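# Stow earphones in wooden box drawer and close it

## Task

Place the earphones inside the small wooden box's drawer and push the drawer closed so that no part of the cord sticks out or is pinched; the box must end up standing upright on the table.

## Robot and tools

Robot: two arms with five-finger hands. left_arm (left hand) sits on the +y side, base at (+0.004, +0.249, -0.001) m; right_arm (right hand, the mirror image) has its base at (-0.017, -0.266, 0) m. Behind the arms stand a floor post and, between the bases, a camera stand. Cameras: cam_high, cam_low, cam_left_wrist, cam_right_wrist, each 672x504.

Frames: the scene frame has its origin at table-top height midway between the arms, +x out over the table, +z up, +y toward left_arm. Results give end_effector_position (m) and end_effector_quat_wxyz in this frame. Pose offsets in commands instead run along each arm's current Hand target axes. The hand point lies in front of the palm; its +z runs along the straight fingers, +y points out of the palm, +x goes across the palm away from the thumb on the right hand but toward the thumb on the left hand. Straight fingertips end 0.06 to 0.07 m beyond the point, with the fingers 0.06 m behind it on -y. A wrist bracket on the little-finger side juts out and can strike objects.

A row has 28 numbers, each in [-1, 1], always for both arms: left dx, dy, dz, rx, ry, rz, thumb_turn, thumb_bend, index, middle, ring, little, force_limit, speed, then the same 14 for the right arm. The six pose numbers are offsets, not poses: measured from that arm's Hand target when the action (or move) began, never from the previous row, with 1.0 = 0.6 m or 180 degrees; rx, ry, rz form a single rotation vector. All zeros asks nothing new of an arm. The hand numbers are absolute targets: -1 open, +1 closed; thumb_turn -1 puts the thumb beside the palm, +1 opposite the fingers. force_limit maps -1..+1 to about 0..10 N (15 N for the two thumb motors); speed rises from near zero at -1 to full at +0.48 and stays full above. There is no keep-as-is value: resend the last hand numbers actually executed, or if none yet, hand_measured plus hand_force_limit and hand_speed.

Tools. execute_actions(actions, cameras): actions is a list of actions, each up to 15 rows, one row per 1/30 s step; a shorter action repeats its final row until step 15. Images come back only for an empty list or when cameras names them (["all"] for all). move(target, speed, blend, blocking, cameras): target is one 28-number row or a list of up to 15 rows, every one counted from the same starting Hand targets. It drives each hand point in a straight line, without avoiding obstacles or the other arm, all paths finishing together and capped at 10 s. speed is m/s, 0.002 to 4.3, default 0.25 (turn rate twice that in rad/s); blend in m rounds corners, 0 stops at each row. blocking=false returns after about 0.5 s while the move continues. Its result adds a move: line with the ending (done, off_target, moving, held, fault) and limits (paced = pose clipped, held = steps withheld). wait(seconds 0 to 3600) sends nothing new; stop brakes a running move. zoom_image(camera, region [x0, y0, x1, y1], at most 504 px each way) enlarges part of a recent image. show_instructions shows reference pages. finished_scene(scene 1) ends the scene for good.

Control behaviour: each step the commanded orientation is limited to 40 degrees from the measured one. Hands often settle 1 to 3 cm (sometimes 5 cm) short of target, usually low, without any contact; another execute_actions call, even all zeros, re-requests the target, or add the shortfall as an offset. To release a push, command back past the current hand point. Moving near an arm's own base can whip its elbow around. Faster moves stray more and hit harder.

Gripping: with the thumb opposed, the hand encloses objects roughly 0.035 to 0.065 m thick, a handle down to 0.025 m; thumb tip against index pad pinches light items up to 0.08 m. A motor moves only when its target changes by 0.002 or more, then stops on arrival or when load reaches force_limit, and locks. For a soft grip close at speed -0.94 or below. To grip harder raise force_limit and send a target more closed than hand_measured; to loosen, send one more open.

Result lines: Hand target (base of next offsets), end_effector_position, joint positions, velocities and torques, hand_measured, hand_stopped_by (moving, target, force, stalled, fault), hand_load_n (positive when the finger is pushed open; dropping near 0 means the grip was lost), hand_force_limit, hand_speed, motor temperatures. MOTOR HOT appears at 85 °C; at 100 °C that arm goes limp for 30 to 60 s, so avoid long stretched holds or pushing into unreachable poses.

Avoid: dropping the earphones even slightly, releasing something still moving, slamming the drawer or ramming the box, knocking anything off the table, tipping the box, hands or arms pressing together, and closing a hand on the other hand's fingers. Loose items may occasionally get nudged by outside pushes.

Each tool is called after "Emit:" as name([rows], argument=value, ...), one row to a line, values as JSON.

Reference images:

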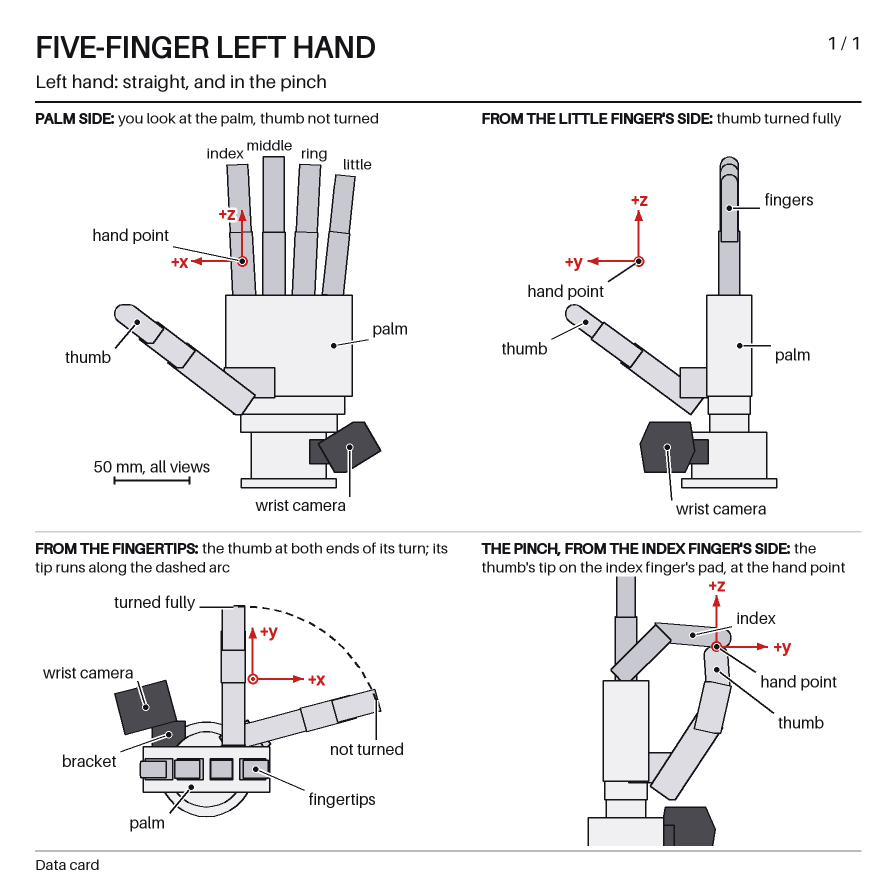

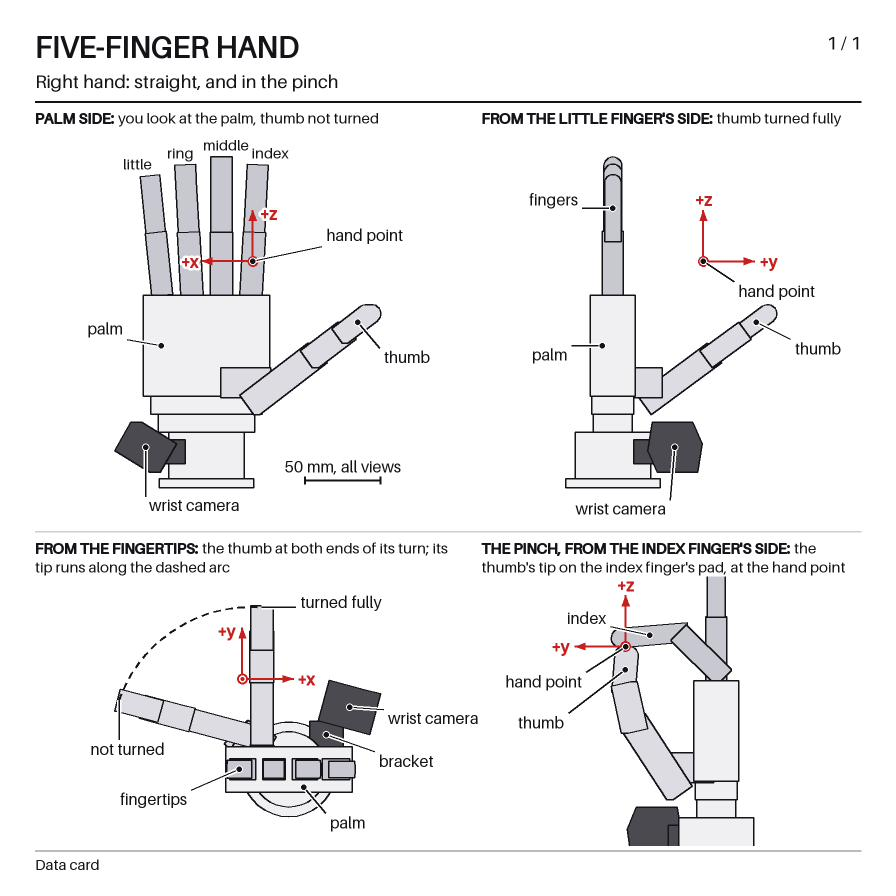

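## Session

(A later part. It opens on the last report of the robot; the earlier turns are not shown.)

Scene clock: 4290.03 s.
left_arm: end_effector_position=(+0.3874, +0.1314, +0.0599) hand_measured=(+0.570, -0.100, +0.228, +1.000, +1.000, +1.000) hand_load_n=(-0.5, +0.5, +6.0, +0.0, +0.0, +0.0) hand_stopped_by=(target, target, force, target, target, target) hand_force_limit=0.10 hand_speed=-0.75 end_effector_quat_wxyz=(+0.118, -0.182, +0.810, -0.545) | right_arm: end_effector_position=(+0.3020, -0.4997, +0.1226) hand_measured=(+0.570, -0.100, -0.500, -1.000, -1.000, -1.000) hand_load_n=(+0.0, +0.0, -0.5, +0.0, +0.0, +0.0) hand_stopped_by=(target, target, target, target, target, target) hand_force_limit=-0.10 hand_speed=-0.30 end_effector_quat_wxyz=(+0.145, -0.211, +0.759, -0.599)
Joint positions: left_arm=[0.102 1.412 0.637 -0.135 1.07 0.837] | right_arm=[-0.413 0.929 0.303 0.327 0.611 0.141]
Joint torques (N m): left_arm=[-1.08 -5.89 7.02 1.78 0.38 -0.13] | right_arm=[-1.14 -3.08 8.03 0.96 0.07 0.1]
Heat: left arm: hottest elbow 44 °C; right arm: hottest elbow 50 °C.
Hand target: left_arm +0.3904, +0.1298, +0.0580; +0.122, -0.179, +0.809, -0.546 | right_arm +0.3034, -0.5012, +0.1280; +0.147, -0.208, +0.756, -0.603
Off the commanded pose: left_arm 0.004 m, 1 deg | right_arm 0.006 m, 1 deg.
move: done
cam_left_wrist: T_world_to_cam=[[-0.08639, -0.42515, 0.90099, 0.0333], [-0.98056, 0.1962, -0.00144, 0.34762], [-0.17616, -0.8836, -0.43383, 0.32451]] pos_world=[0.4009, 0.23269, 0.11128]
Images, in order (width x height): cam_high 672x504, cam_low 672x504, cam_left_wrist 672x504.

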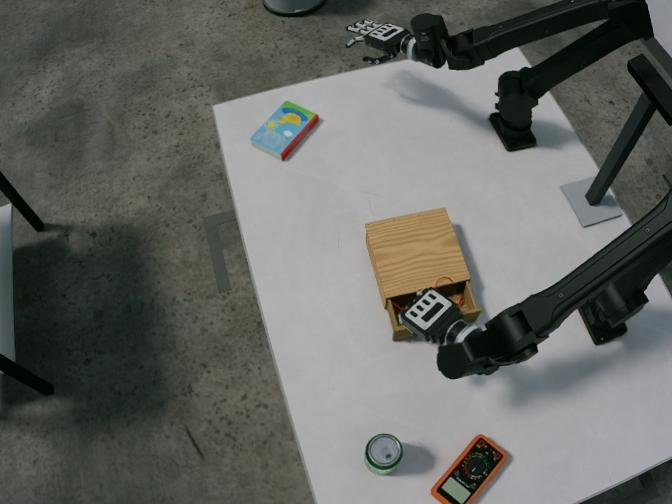

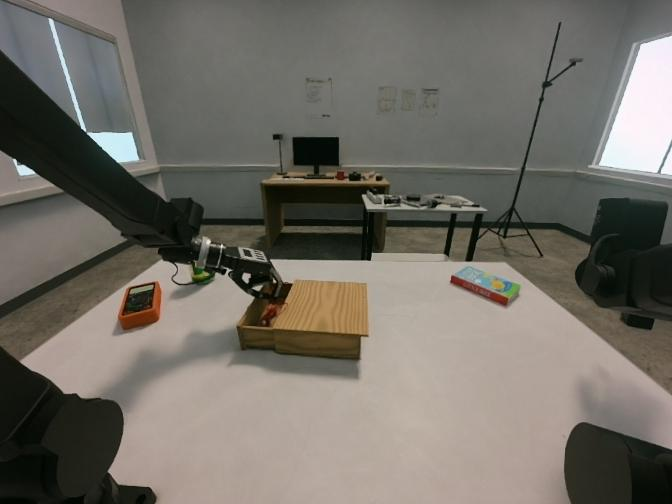

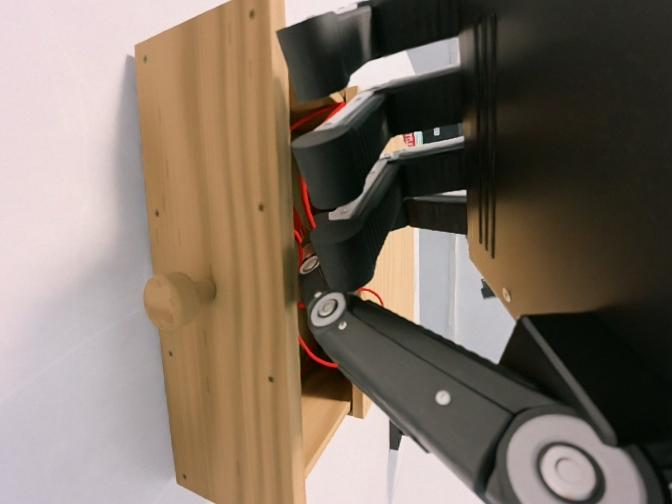

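Emit:
move(target=[0,0.013,0.0052,0,0,0,0.57,-0.1,0.5,1,1,1,0.1,-0.75,0,0,0,0,0,0,0.57,-0.1,-0.5,-1,-1,-1,-0.1,-0.3], speed=0.04)

Emit:
execute_actions([
  [[0,0,0,0,0,0,0.57,-0.22,0.1,1,1,1,0.1,-0.75,0,0,0,0,0,0,0.57,-0.1,-0.5,-1,-1,-1,-0.1,-0.3]],
  [[0,0,0,0,0,0,0.57,-0.22,0.1,1,1,1,0.1,-0.75,0,0,0,0,0,0,0.57,-0.1,-0.5,-1,-1,-1,-0.1,-0.3]],
])

Emit:
move([
  [0,-0.17,-0.0687,0,0,0,0.57,-0.22,0.1,1,1,1,0.1,-0.75,0,0,0,0,0,0,0.57,-0.1,-0.5,-1,-1,-1,-0.1,-0.3],
  [0.1,-0.22,-0.2,0,0,0,0.57,-0.22,0.1,1,1,1,0.1,-0.75,0,0,0,0,0,0,0.57,-0.1,-0.5,-1,-1,-1,-0.1,-0.3],
], speed=0.1, blend=0.02, cameras=["cam_low","cam_left_wrist","cam_high"])

Emit:
zoom_image(camera="cam_low", region=[200, 240, 350, 390])

Emit:
zoom_image(camera="cam_high", region=[340, 190, 540, 390])

Scene clock: 4304.13 s.
left_arm: end_effector_position=(+0.3896, +0.1314, +0.0585) hand_measured=(+0.570, -0.100, +0.228, +1.000, +1.000, +1.000) hand_load_n=(+0.0, +0.0, +5.5, +0.0, +0.0, +0.0) hand_stopped_by=(target, target, force, target, target, target) hand_force_limit=0.10 hand_speed=-0.75 end_effector_quat_wxyz=(+0.122, -0.181, +0.808, -0.547) | right_arm: end_effector_position=(+0.3020, -0.4997, +0.1226) hand_measured=(+0.570, -0.100, -0.500, -1.000, -1.000, -1.000) hand_load_n=(+0.0, +0.0, +0.0, +0.0, +0.0, +0.0) hand_stopped_by=(target, target, target, target, target, target) hand_force_limit=-0.10 hand_speed=-0.30 end_effector_quat_wxyz=(+0.145, -0.211, +0.759, -0.599)
Joint positions: left_arm=[0.104 1.42 0.633 -0.106 1.074 0.828] | right_arm=[-0.413 0.929 0.303 0.327 0.611 0.141]
Joint torques (N m): left_arm=[-0.91 -5.01 6.3 1.81 0.27 -0.06] | right_arm=[-1.14 -3.08 8.03 0.99 0.08 0.1]
Heat: left arm: hottest elbow 43 °C; right arm: hottest elbow 50 °C.
Hand target: left_arm +0.3904, +0.1298, +0.0496; +0.122, -0.179, +0.809, -0.546 | right_arm +0.3034, -0.5012, +0.1280; +0.147, -0.208, +0.756, -0.603
Off the commanded pose: left_arm 0.009 m, 0 deg | right_arm 0.006 m, 1 deg.
move: done

Scene clock: 4305.43 s.
left_arm: end_effector_position=(+0.3917, +0.1310, +0.0591) hand_measured=(+0.570, -0.218, +0.100, +1.000, +1.000, +1.000) hand_load_n=(+0.0, -2.0, +0.0, +0.0, +0.0, +0.0) hand_stopped_by=(target, target, target, target, target, target) hand_force_limit=0.10 hand_speed=-0.75 end_effector_quat_wxyz=(+0.125, -0.178, +0.808, -0.548) | right_arm: end_effector_position=(+0.3020, -0.4997, +0.1226) hand_measured=(+0.570, -0.100, -0.500, -1.000, -1.000, -1.000) hand_load_n=(+0.0, +0.0, +0.0, -0.5, +0.0, +0.0) hand_stopped_by=(target, target, target, target, target, target) hand_force_limit=-0.10 hand_speed=-0.30 end_effector_quat_wxyz=(+0.145, -0.211, +0.759, -0.599)
Joint positions: left_arm=[0.102 1.421 0.634 -0.097 1.074 0.828] | right_arm=[-0.413 0.929 0.303 0.327 0.611 0.141]
Joint torques (N m): left_arm=[-0.85 -5.48 6.45 1.72 0.26 -0.05] | right_arm=[-1.2 -3.08 8.05 0.98 0.07 0.1]
Heat: left arm: hottest elbow 43 °C; right arm: hottest elbow 50 °C.
Hand target: left_arm +0.3904, +0.1298, +0.0496; +0.122, -0.179, +0.809, -0.546 | right_arm +0.3034, -0.5012, +0.1280; +0.147, -0.208, +0.756, -0.603
Off the commanded pose: left_arm 0.010 m, 1 deg | right_arm 0.006 m, 1 deg.
Step readings (end_effector_position of left_arm | right_arm):
0: (+0.3896, +0.1314, +0.0585) | (+0.3020, -0.4997, +0.1226)
1: (+0.3896, +0.1314, +0.0585) | (+0.3020, -0.4997, +0.1226)
2: (+0.3896, +0.1314, +0.0585) | (+0.3020, -0.4997, +0.1226)
4: (+0.3898, +0.1314, +0.0586) | (+0.3020, -0.4997, +0.1226)
8: (+0.3913, +0.1316, +0.0589) | (+0.3020, -0.4997, +0.1226)
15: (+0.3917, +0.1310, +0.0591) | (+0.3020, -0.4997, +0.1226)
16: (+0.3917, +0.1310, +0.0591) | (+0.3020, -0.4997, +0.1226)
17: (+0.3917, +0.1310, +0.0591) | (+0.3020, -0.4997, +0.1226)
19: (+0.3917, +0.1310, +0.0591) | (+0.3020, -0.4997, +0.1226)
23: (+0.3917, +0.1310, +0.0591) | (+0.3020, -0.4997, +0.1226)
30: (+0.3917, +0.1310, +0.0591) | (+0.3020, -0.4997, +0.1226)

Scene clock: 4309.23 s.
left_arm: end_effector_position=(+0.2917, +0.1527, +0.1882) hand_measured=(+0.570, -0.220, +0.100, +1.000, +1.000, +1.000) hand_load_n=(+0.0, +0.0, +0.0, +0.0, +0.0, +0.0) hand_stopped_by=(target, target, target, target, target, target) hand_force_limit=0.10 hand_speed=-0.75 end_effector_quat_wxyz=(+0.087, -0.201, +0.810, -0.544) | right_arm: end_effector_position=(+0.3020, -0.4997, +0.1226) hand_measured=(+0.570, -0.100, -0.500, -1.000, -1.000, -1.000) hand_load_n=(+0.0, +0.0, +0.0, +0.0, +0.0, +0.0) hand_stopped_by=(target, target, target, target, target, target) hand_force_limit=-0.10 hand_speed=-0.30 end_effector_quat_wxyz=(+0.145, -0.211, +0.759, -0.599)
Joint positions: left_arm=[0.225 0.988 0.731 -0.941 1.134 1.078] | right_arm=[-0.413 0.929 0.303 0.327 0.611 0.141]
Joint torques (N m): left_arm=[0.85 -3.84 14.61 -0.02 0.96 0.18] | right_arm=[-1.26 -3.02 8.05 0.98 0.07 0.1]
Heat: left arm: hottest elbow 44 °C; right arm: hottest elbow 50 °C.
Hand target: left_arm +0.3097, +0.1605, +0.2169; +0.122, -0.179, +0.809, -0.546 | right_arm +0.3034, -0.5012, +0.1280; +0.147, -0.208, +0.756, -0.603
Off the commanded pose: left_arm 0.035 m, 5 deg | right_arm 0.006 m, 1 deg.
move: off_target (left_arm)
cam_left_wrist: T_world_to_cam=[[-0.02284, -0.41193, 0.91093, -0.10388], [-0.97758, 0.19999, 0.06592, 0.23561], [-0.20933, -0.889, -0.40726, 0.38761]] pos_world=[0.30909, 0.25467, 0.23696]
Images, in order (width x height): cam_high 672x504, cam_low 672x504, cam_left_wrist 672x504.

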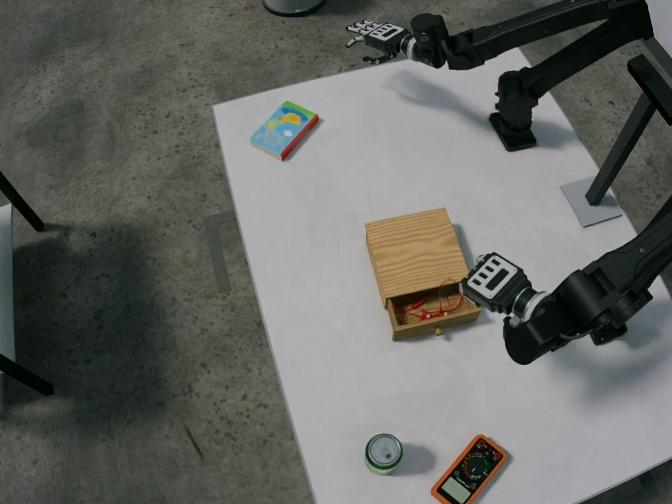

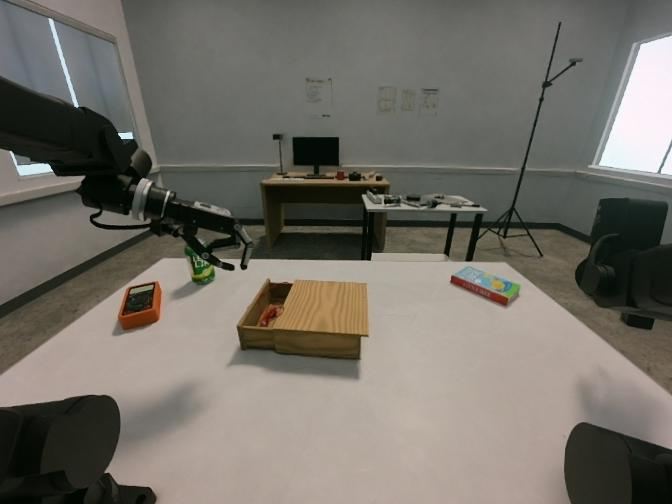

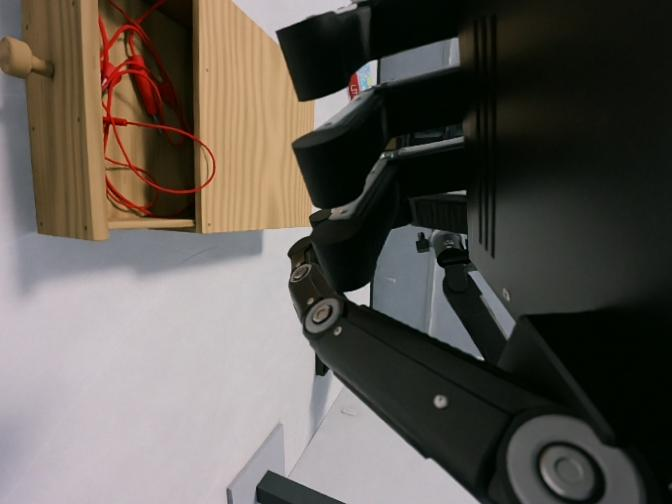

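Scaled by 3.360 from the camera's image (finer frame: 960x720).

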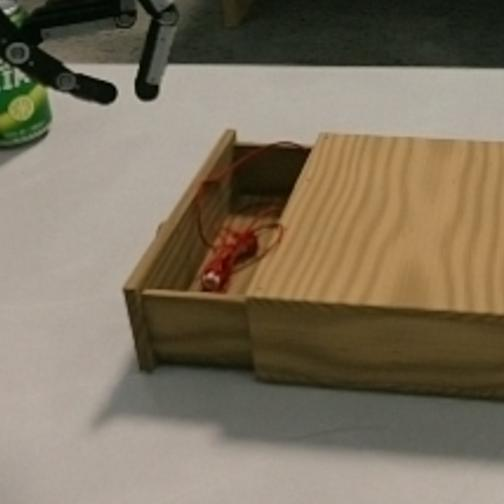

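Scaled by 2.520 from the camera's image (finer frame: 960x720).

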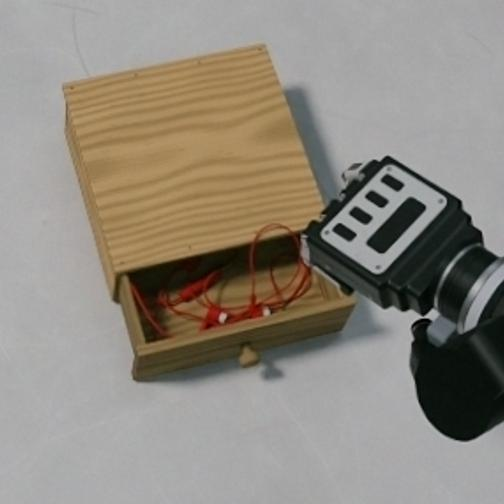

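Emit:
move(target=[0.0583,0.105,0.149,0,0.0773,0.0312,-1,-1,-0.05,-0.05,-0.05,-0.05,0.1,-0.4,0,0,0,0,0,0,0.57,-0.1,-0.5,-1,-1,-1,-0.1,-0.3], speed=0.1, cameras=["cam_low","cam_left_wrist","cam_high"])

Emit:
zoom_image(camera="cam_low", region=[200, 220, 350, 370])

Emit:
zoom_image(camera="cam_left_wrist", region=[0, 0, 340, 340])

Scene clock: 4335.67 s.
left_arm: end_effector_position=(+0.2990, +0.0945, +0.1244) hand_measured=(-1.000, -1.000, -0.050, -0.050, -0.050, -0.050) hand_load_n=(+0.0, +0.0, +0.0, +0.0, +0.0, +0.0) hand_stopped_by=(target, target, target, target, target, target) hand_force_limit=0.10 hand_speed=-0.40 end_effector_quat_wxyz=(+0.042, -0.084, +0.828, -0.553) | right_arm: end_effector_position=(+0.3020, -0.4997, +0.1226) hand_measured=(+0.570, -0.100, -0.500, -1.000, -1.000, -1.000) hand_load_n=(+0.0, +0.0, +0.0, +0.0, +0.0, +0.0) hand_stopped_by=(target, target, target, target, target, target) hand_force_limit=-0.10 hand_speed=-0.30 end_effector_quat_wxyz=(+0.145, -0.211, +0.759, -0.599)
Joint positions: left_arm=[0.01 1.171 0.674 -0.712 1.146 1.152] | right_arm=[-0.413 0.929 0.303 0.327 0.611 0.141]
Joint torques (N m): left_arm=[-0.62 -3.96 8.21 1.46 0.98 0.07] | right_arm=[-1.2 -3.14 8.03 0.99 0.07 0.1]
Heat: left arm: hottest elbow 45 °C; right arm: hottest elbow 50 °C.
Hand target: left_arm +0.3032, +0.0920, +0.1250; +0.049, -0.072, +0.826, -0.557 | right_arm +0.3034, -0.5012, +0.1280; +0.147, -0.208, +0.756, -0.603
Off the commanded pose: left_arm 0.005 m, 2 deg | right_arm 0.006 m, 1 deg.
move: done
cam_left_wrist: T_world_to_cam=[[-0.17422, -0.3934, 0.90271, -0.02505], [-0.9009, 0.43377, 0.01517, 0.21984], [-0.39754, -0.8106, -0.42999, 0.36307]] pos_world=[0.33802, 0.18909, 0.17539]
Images, in order (width x height): cam_high 672x504, cam_low 672x504, cam_left_wrist 672x504.

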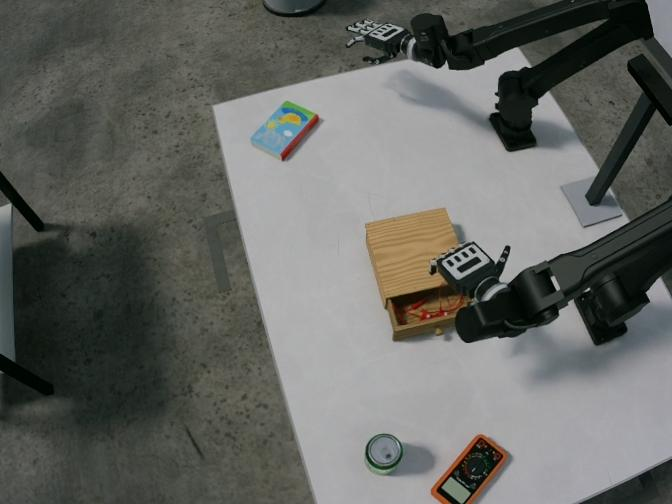

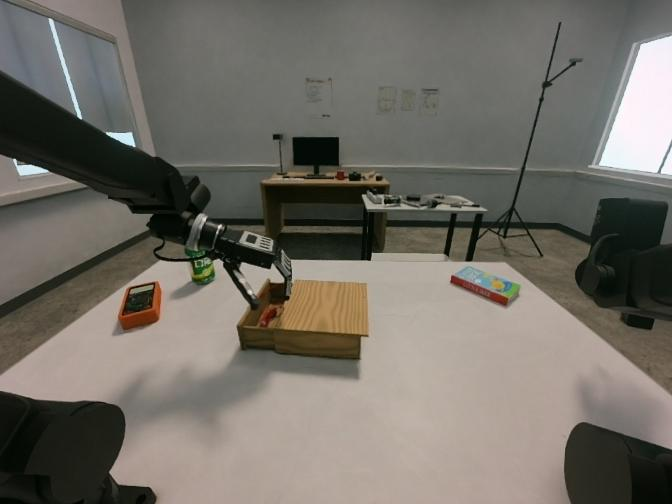

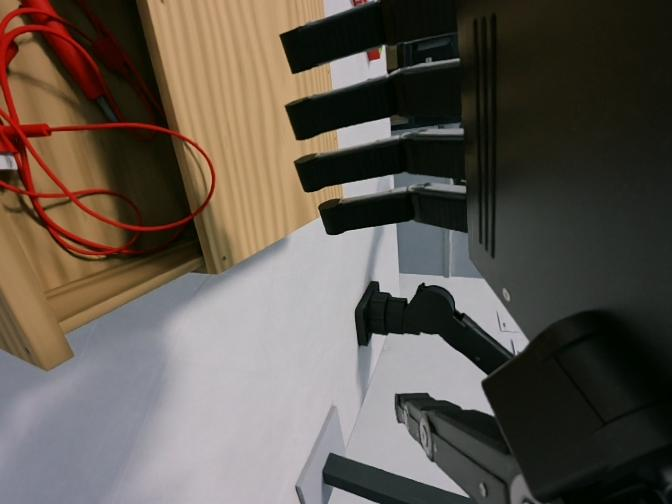

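Scaled by 3.360 from the camera's image (finer frame: 960x720).

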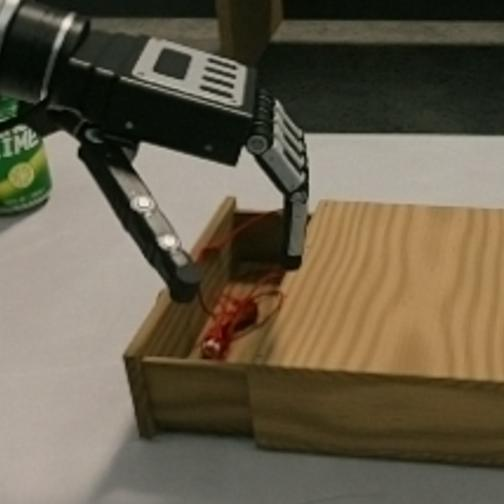

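Scaled by 1.482 from the camera's image (finer frame: 960x720).

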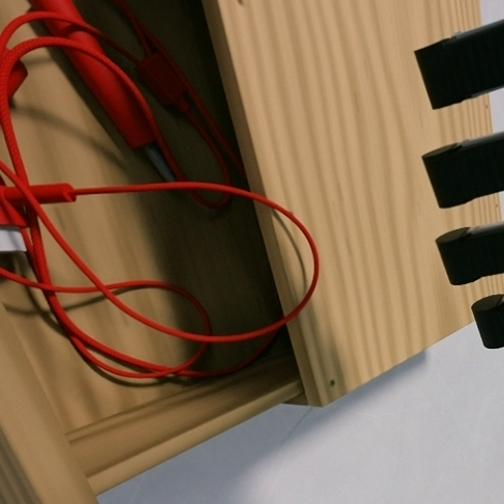

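Emit:
move([
  [0,0.0649,0.0262,0,0,0,-1,-1,-0.05,-0.05,-0.05,-0.05,0.1,-0.4,0,0,0,0,0,0,0.57,-0.1,-0.5,-1,-1,-1,-0.1,-0.3],
  [-0.0217,0.0933,-0.0532,0,0,0,-1,-1,-0.05,-0.05,-0.05,-0.05,0.1,-0.4,0,0,0,0,0,0,0.57,-0.1,-0.5,-1,-1,-1,-0.1,-0.3],
], speed=0.06, blend=0.005, cameras=["cam_low","cam_left_wrist","cam_high"])

Emit:
zoom_image(camera="cam_low", region=[200, 220, 350, 370])

Emit:
zoom_image(camera="cam_left_wrist", region=[100, 0, 440, 340])

Scene clock: 4355.50 s.
left_arm: end_effector_position=(+0.2844, +0.1366, +0.0731) hand_measured=(-1.000, -1.000, -0.050, -0.050, -0.050, -0.050) hand_load_n=(+0.0, +0.0, +0.0, +0.0, +0.0, +0.0) hand_stopped_by=(target, target, target, target, target, target) hand_force_limit=0.10 hand_speed=-0.40 end_effector_quat_wxyz=(+0.028, -0.081, +0.826, -0.557) | right_arm: end_effector_position=(+0.3020, -0.4997, +0.1226) hand_measured=(+0.570, -0.100, -0.500, -1.000, -1.000, -1.000) hand_load_n=(+0.0, +0.0, +0.0, +0.0, +0.0, +0.0) hand_stopped_by=(target, target, target, target, target, target) hand_force_limit=-0.10 hand_speed=-0.30 end_effector_quat_wxyz=(+0.145, -0.211, +0.759, -0.599)
Joint positions: left_arm=[0.159 1.337 0.659 -0.939 1.183 1.572] | right_arm=[-0.413 0.929 0.303 0.327 0.611 0.141]
Joint torques (N m): left_arm=[0.21 -4.78 11.19 -0.75 0.76 0.12] | right_arm=[-1.2 -3.02 8.05 0.98 0.07 0.1]
Heat: left arm: hottest elbow 45 °C; right arm: hottest elbow 50 °C.
Hand target: left_arm +0.3073, +0.1440, +0.0850; +0.049, -0.072, +0.826, -0.557 | right_arm +0.3034, -0.5012, +0.1280; +0.147, -0.208, +0.756, -0.603
Off the commanded pose: left_arm 0.027 m, 3 deg | right_arm 0.006 m, 1 deg.
move: off_target (left_arm)
cam_left_wrist: T_world_to_cam=[[-0.16384, -0.37959, 0.91053, 0.02984], [-0.89173, 0.45171, 0.02786, 0.18325], [-0.42187, -0.80739, -0.4125, 0.37461]] pos_world=[0.32633, 0.231, 0.12225]
Images, in order (width x height): cam_high 672x504, cam_low 672x504, cam_left_wrist 672x504.

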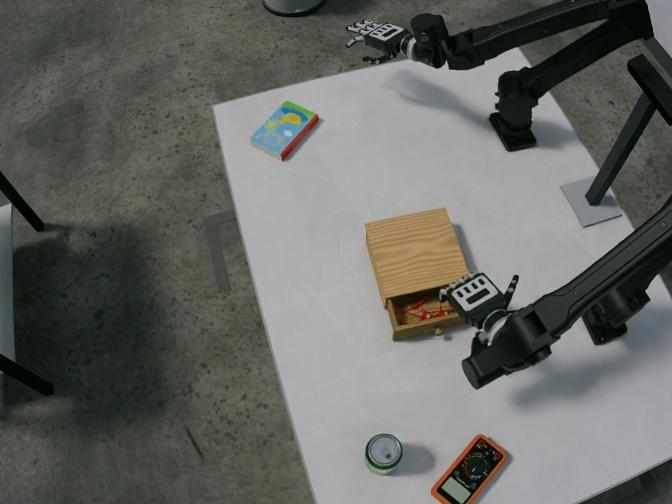

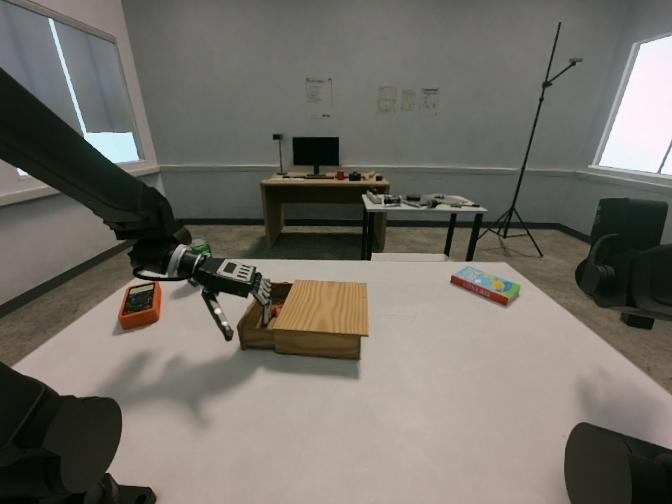

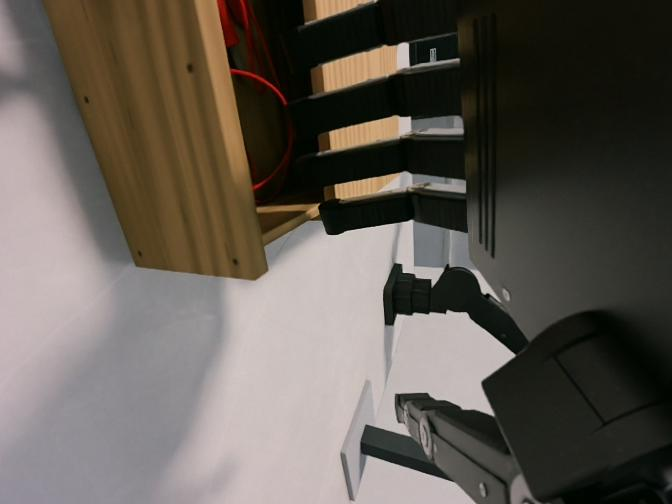

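Scaled by 3.360 from the camera's image (finer frame: 960x720).

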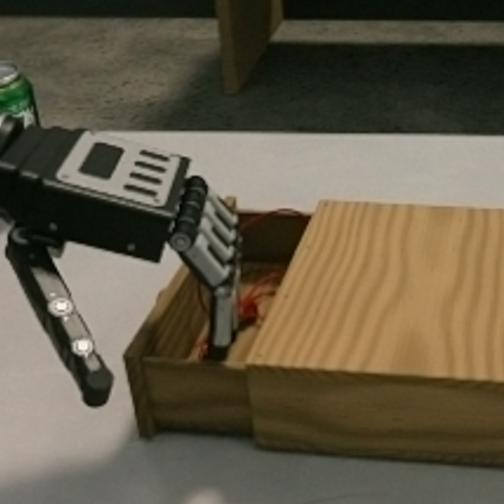

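Scaled by 1.482 from the camera's image (finer frame: 960x720).

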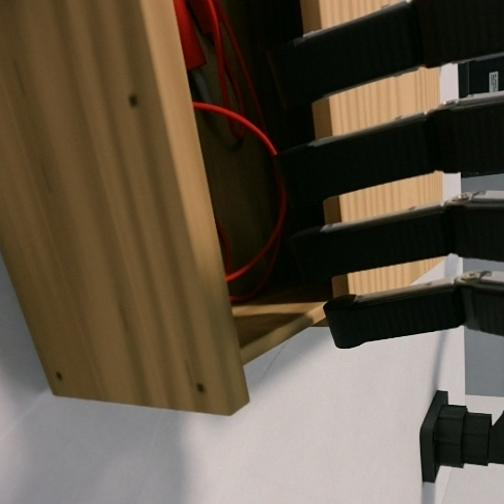

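Emit:
move([
  [-0.0088,0.0007,-0.0017,0,0,0,-1,-1,-1,-0.05,-0.05,-0.05,0.1,-0.2,0,0,0,0,0,0,0.57,-0.1,-0.5,-1,-1,-1,-0.1,-0.3],
  [0.0027,0.0632,0.0215,0,0,0,-1,-1,-1,-0.05,-0.05,-0.05,0.1,-0.2,0,0,0,0,0,0,0.57,-0.1,-0.5,-1,-1,-1,-0.1,-0.3],
], speed=0.05, cameras=["cam_low","cam_left_wrist","cam_high"])

Emit:
zoom_image(camera="cam_low", region=[200, 220, 350, 370])

Emit:
zoom_image(camera="cam_left_wrist", region=[100, 0, 440, 340])

Scene clock: 4376.10 s.
left_arm: end_effector_position=(+0.2995, +0.1411, +0.0472) hand_measured=(-1.000, -1.000, -1.000, -0.050, -0.050, -0.050) hand_load_n=(-0.5, +0.0, -0.5, +0.0, +0.0, +0.0) hand_stopped_by=(target, target, target, target, target, target) hand_force_limit=0.10 hand_speed=-0.20 end_effector_quat_wxyz=(+0.037, -0.074, +0.827, -0.557) | right_arm: end_effector_position=(+0.3020, -0.4997, +0.1226) hand_measured=(+0.570, -0.100, -0.500, -1.000, -1.000, -1.000) hand_load_n=(+0.0, +0.0, -0.5, +0.0, +0.0, +0.0) hand_stopped_by=(target, target, target, target, target, target) hand_force_limit=-0.10 hand_speed=-0.30 end_effector_quat_wxyz=(+0.145, -0.211, +0.759, -0.599)
Joint positions: left_arm=[0.165 1.429 0.662 -0.849 1.183 1.595] | right_arm=[-0.413 0.929 0.303 0.327 0.611 0.141]
Joint torques (N m): left_arm=[0.56 -5.77 6.26 0.54 0.77 0.11] | right_arm=[-1.2 -3.08 8.05 0.98 0.07 0.1]
Heat: left arm: hottest elbow 45 °C; right arm: hottest elbow 49 °C.
Hand target: left_arm +0.3053, +0.1460, +0.0450; +0.049, -0.072, +0.826, -0.557 | right_arm +0.3034, -0.5012, +0.1280; +0.147, -0.208, +0.756, -0.603
Off the commanded pose: left_arm 0.008 m, 1 deg | right_arm 0.006 m, 1 deg.
move: done
cam_left_wrist: T_world_to_cam=[[-0.18529, -0.38232, 0.90526, 0.06466], [-0.89099, 0.45393, 0.00934, 0.19576], [-0.41449, -0.80485, -0.42475, 0.37193]] pos_world=[0.34056, 0.23521, 0.09761]
Images, in order (width x height): cam_high 672x504, cam_low 672x504, cam_left_wrist 672x504.

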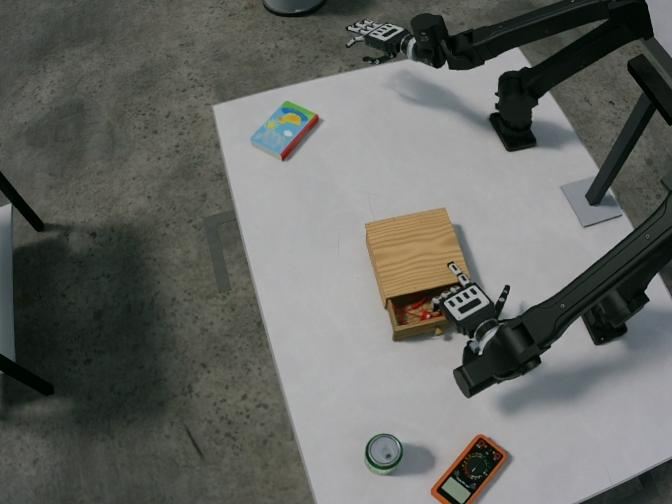

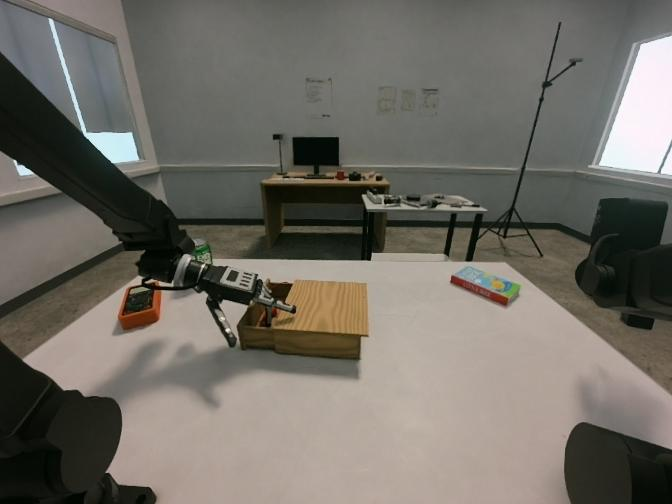

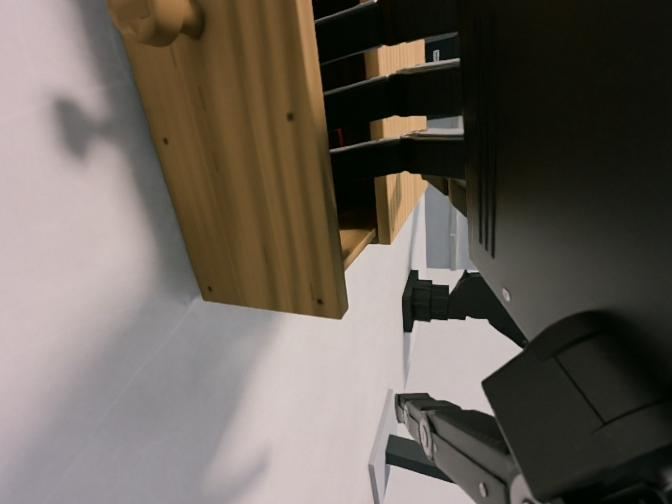

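Scaled by 3.360 from the camera's image (finer frame: 960x720).

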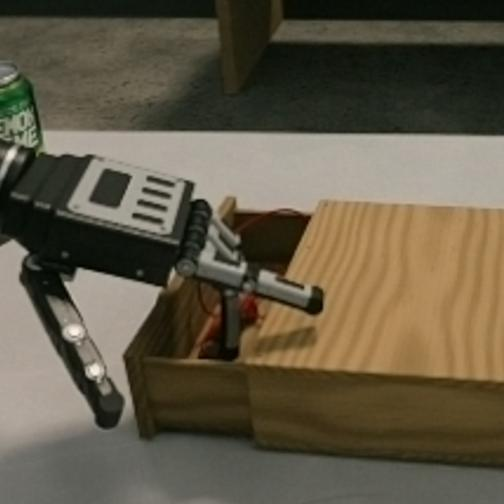

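Scaled by 1.482 from the camera's image (finer frame: 960x720).

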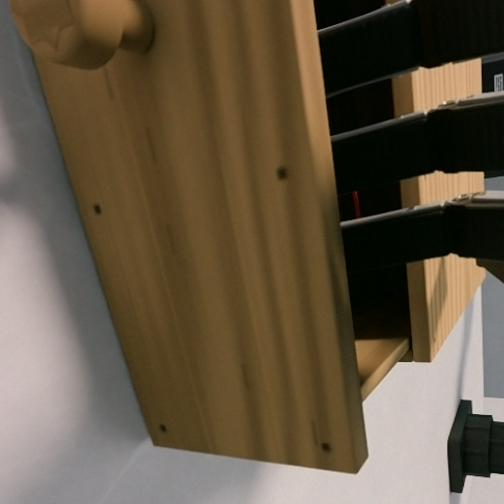

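Emit:
move([
  [0.0,-0.0618,-0.025,0,0,0,-1,-1,-1,-0.05,-0.05,-0.05,0.1,-0.2,0,0,0,0,0,0,0.57,-0.1,-0.5,-1,-1,-1,-0.1,-0.3],
  [-0.0690,-0.0666,-0.0143,0,0,0,-1,-1,-1,-0.05,-0.05,-0.05,0.1,-0.2,0,0,0,0,0,0,0.57,-0.1,-0.5,-1,-1,-1,-0.1,-0.3],
  [-0.0690,-0.0048,0.0107,0,0,0,-1,-1,-1,-0.05,-0.05,-0.05,0.1,-0.2,0,0,0,0,0,0,0.57,-0.1,-0.5,-1,-1,-1,-0.1,-0.3],
], speed=0.06, blend=0.005, cameras=["cam_low","cam_left_wrist","cam_high"])

Emit:
zoom_image(camera="cam_low", region=[200, 220, 350, 370])

Emit:
zoom_image(camera="cam_high", region=[340, 190, 540, 390])

Scene clock: 4402.43 s.
left_arm: end_effector_position=(+0.3401, +0.1480, +0.0433) hand_measured=(-1.000, -1.000, -1.000, -0.050, -0.050, -0.050) hand_load_n=(-0.5, +0.0, -0.5, +0.0, +0.0, +0.0) hand_stopped_by=(target, target, target, target, target, target) hand_force_limit=0.10 hand_speed=-0.20 end_effector_quat_wxyz=(+0.046, -0.074, +0.827, -0.556) | right_arm: end_effector_position=(+0.3020, -0.4997, +0.1226) hand_measured=(+0.570, -0.100, -0.500, -1.000, -1.000, -1.000) hand_load_n=(+0.0, +0.0, +0.0, +0.0, +0.0, +0.0) hand_stopped_by=(target, target, target, target, target, target) hand_force_limit=-0.10 hand_speed=-0.30 end_effector_quat_wxyz=(+0.145, -0.211, +0.759, -0.599)
Joint positions: left_arm=[0.165 1.521 0.752 -0.809 1.183 1.571] | right_arm=[-0.413 0.929 0.303 0.327 0.611 0.141]
Joint torques (N m): left_arm=[-0.91 -6.59 7.35 0.79 0.82 -0.25] | right_arm=[-1.2 -3.08 8.05 0.98 0.07 0.1]
Heat: left arm: hottest elbow 45 °C; right arm: hottest elbow 49 °C.
Hand target: left_arm +0.3473, +0.1462, +0.0453; +0.049, -0.072, +0.826, -0.557 | right_arm +0.3034, -0.5012, +0.1280; +0.147, -0.208, +0.756, -0.603
Off the commanded pose: left_arm 0.008 m, 0 deg | right_arm 0.006 m, 1 deg.
move: done
cam_left_wrist: T_world_to_cam=[[-0.19558, -0.38671, 0.90122, 0.08277], [-0.89521, 0.44563, -0.00306, 0.23205], [-0.40043, -0.80739, -0.43334, 0.38854]] pos_world=[0.37951, 0.2423, 0.09448]
Images, in order (width x height): cam_high 672x504, cam_low 672x504, cam_left_wrist 672x504.

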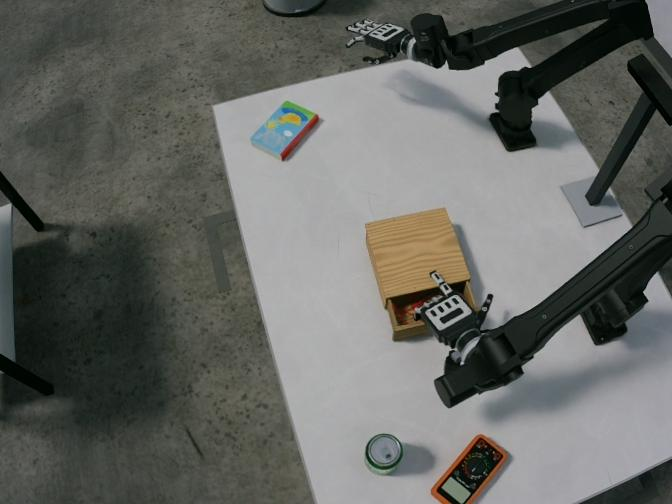

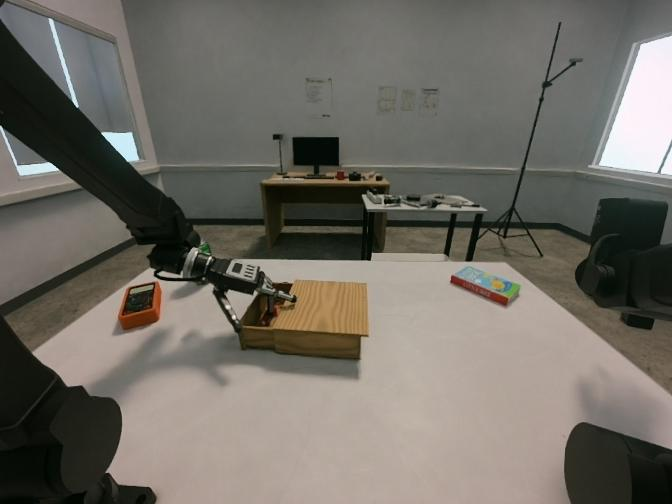

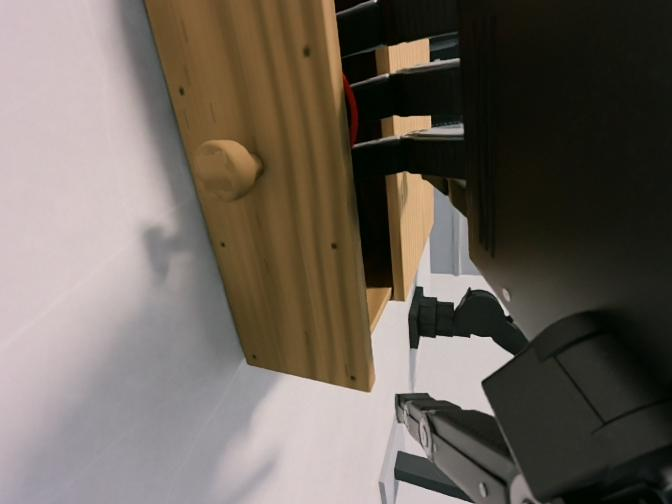

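Scaled by 3.360 from the camera's image (finer frame: 960x720).

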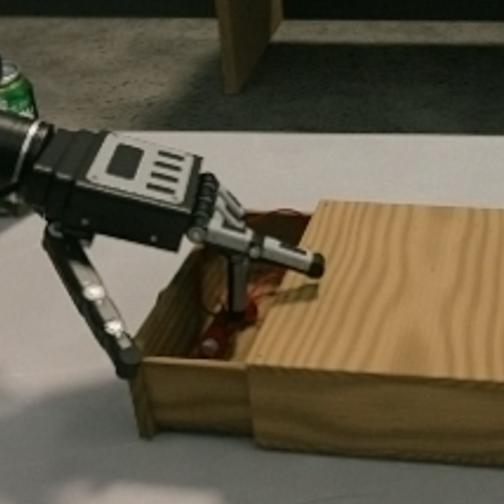

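Scaled by 2.520 from the camera's image (finer frame: 960x720).

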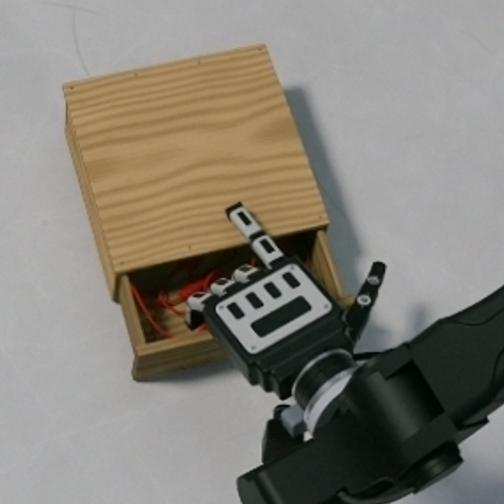

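Emit:
move([
  [0.0,-0.13,-0.0525,0,0,0,-1,-1,-1,-0.05,-0.05,-0.05,0.1,-0.2,0,0,0,0,0,0,0.57,-0.1,-0.5,-1,-1,-1,-0.1,-0.3],
  [0.1,-0.18,-0.2,0,0,0,-1,-1,-1,-0.05,-0.05,-0.05,0.1,-0.2,0,0,0,0,0,0,0.57,-0.1,-0.5,-1,-1,-1,-0.1,-0.3],
], speed=0.12, blend=0.02, cameras=["cam_low","cam_left_wrist","cam_high"])

Emit:
zoom_image(camera="cam_low", region=[220, 260, 320, 360])

Emit:
zoom_image(camera="cam_high", region=[370, 260, 500, 360])

Scene clock: 4414.10 s.
left_arm: end_effector_position=(+0.2615, +0.1956, +0.1730) hand_measured=(-1.000, -1.000, -1.000, -0.050, -0.050, -0.050) hand_load_n=(-0.5, +0.0, +0.0, +0.0, +0.0, +0.0) hand_stopped_by=(target, target, target, target, target, target) hand_force_limit=0.10 hand_speed=-0.20 end_effector_quat_wxyz=(+0.030, -0.088, +0.825, -0.557) | right_arm: end_effector_position=(+0.3020, -0.4997, +0.1226) hand_measured=(+0.570, -0.100, -0.500, -1.000, -1.000, -1.000) hand_load_n=(+0.0, +0.0, +0.0, +0.0, +0.0, +0.0) hand_stopped_by=(target, target, target, target, target, target) hand_force_limit=-0.10 hand_speed=-0.30 end_effector_quat_wxyz=(+0.145, -0.211, +0.759, -0.599)
Joint positions: left_arm=[0.379 1.257 0.864 -1.683 1.125 2.068] | right_arm=[-0.413 0.929 0.303 0.327 0.611 0.141]
Joint torques (N m): left_arm=[0.62 -5.42 12.18 -1.44 0.5 0.13] | right_arm=[-1.14 -3.14 8.05 0.99 0.07 0.1]
Heat: left arm: hottest elbow 45 °C; right arm: hottest elbow 49 °C.
Hand target: left_arm +0.2758, +0.2055, +0.1903; +0.049, -0.072, +0.826, -0.557 | right_arm +0.3034, -0.5012, +0.1280; +0.147, -0.208, +0.756, -0.603
Off the commanded pose: left_arm 0.025 m, 3 deg | right_arm 0.006 m, 1 deg.
joint sent to its limit (left arm) — joint 4 (wrist pitch), lower limit. The joint targets are off in position, not in orientation.
move: off_target (left_arm)
cam_left_wrist: T_world_to_cam=[[-0.15546, -0.38092, 0.91144, -0.04454], [-0.89723, 0.44046, 0.03105, 0.13655], [-0.41329, -0.81295, -0.41025, 0.45217]] pos_world=[0.30247, 0.29048, 0.22186]
Images, in order (width x height): cam_high 672x504, cam_low 672x504, cam_left_wrist 672x504.

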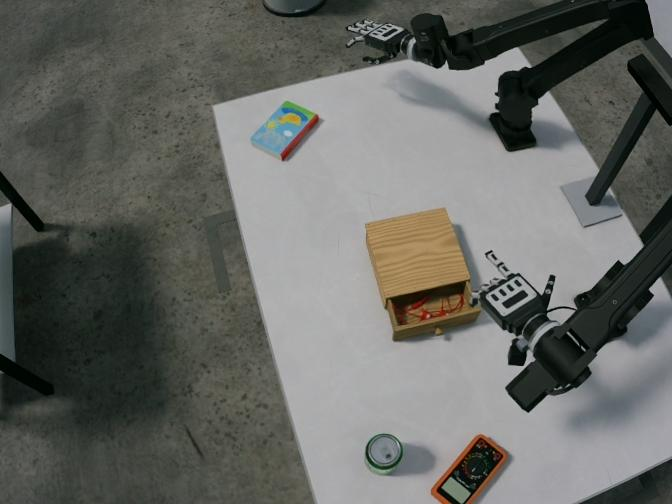

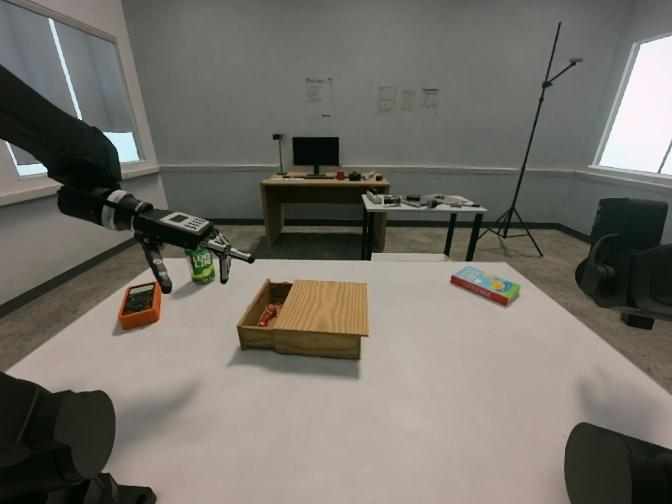

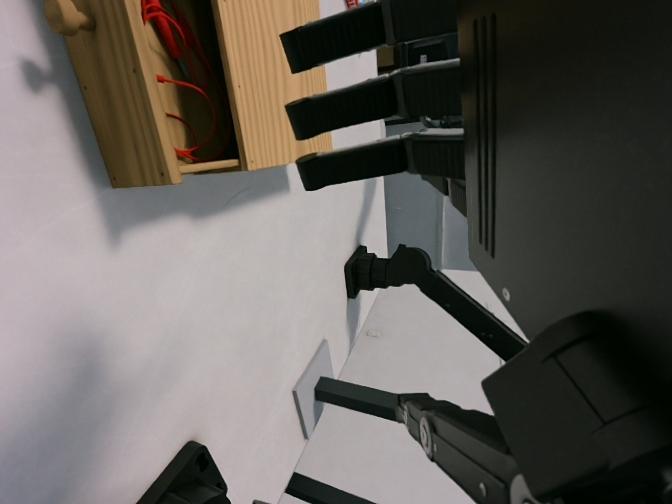

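Scaled by 5.040 from the camera's image (finer frame: 960x720).

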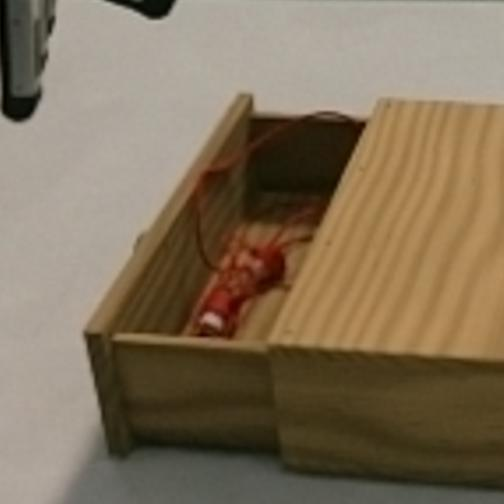

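Scaled by 3.877 from the camera's image (finer frame: 960x720).

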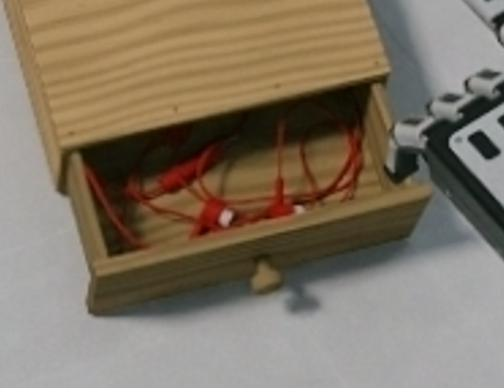

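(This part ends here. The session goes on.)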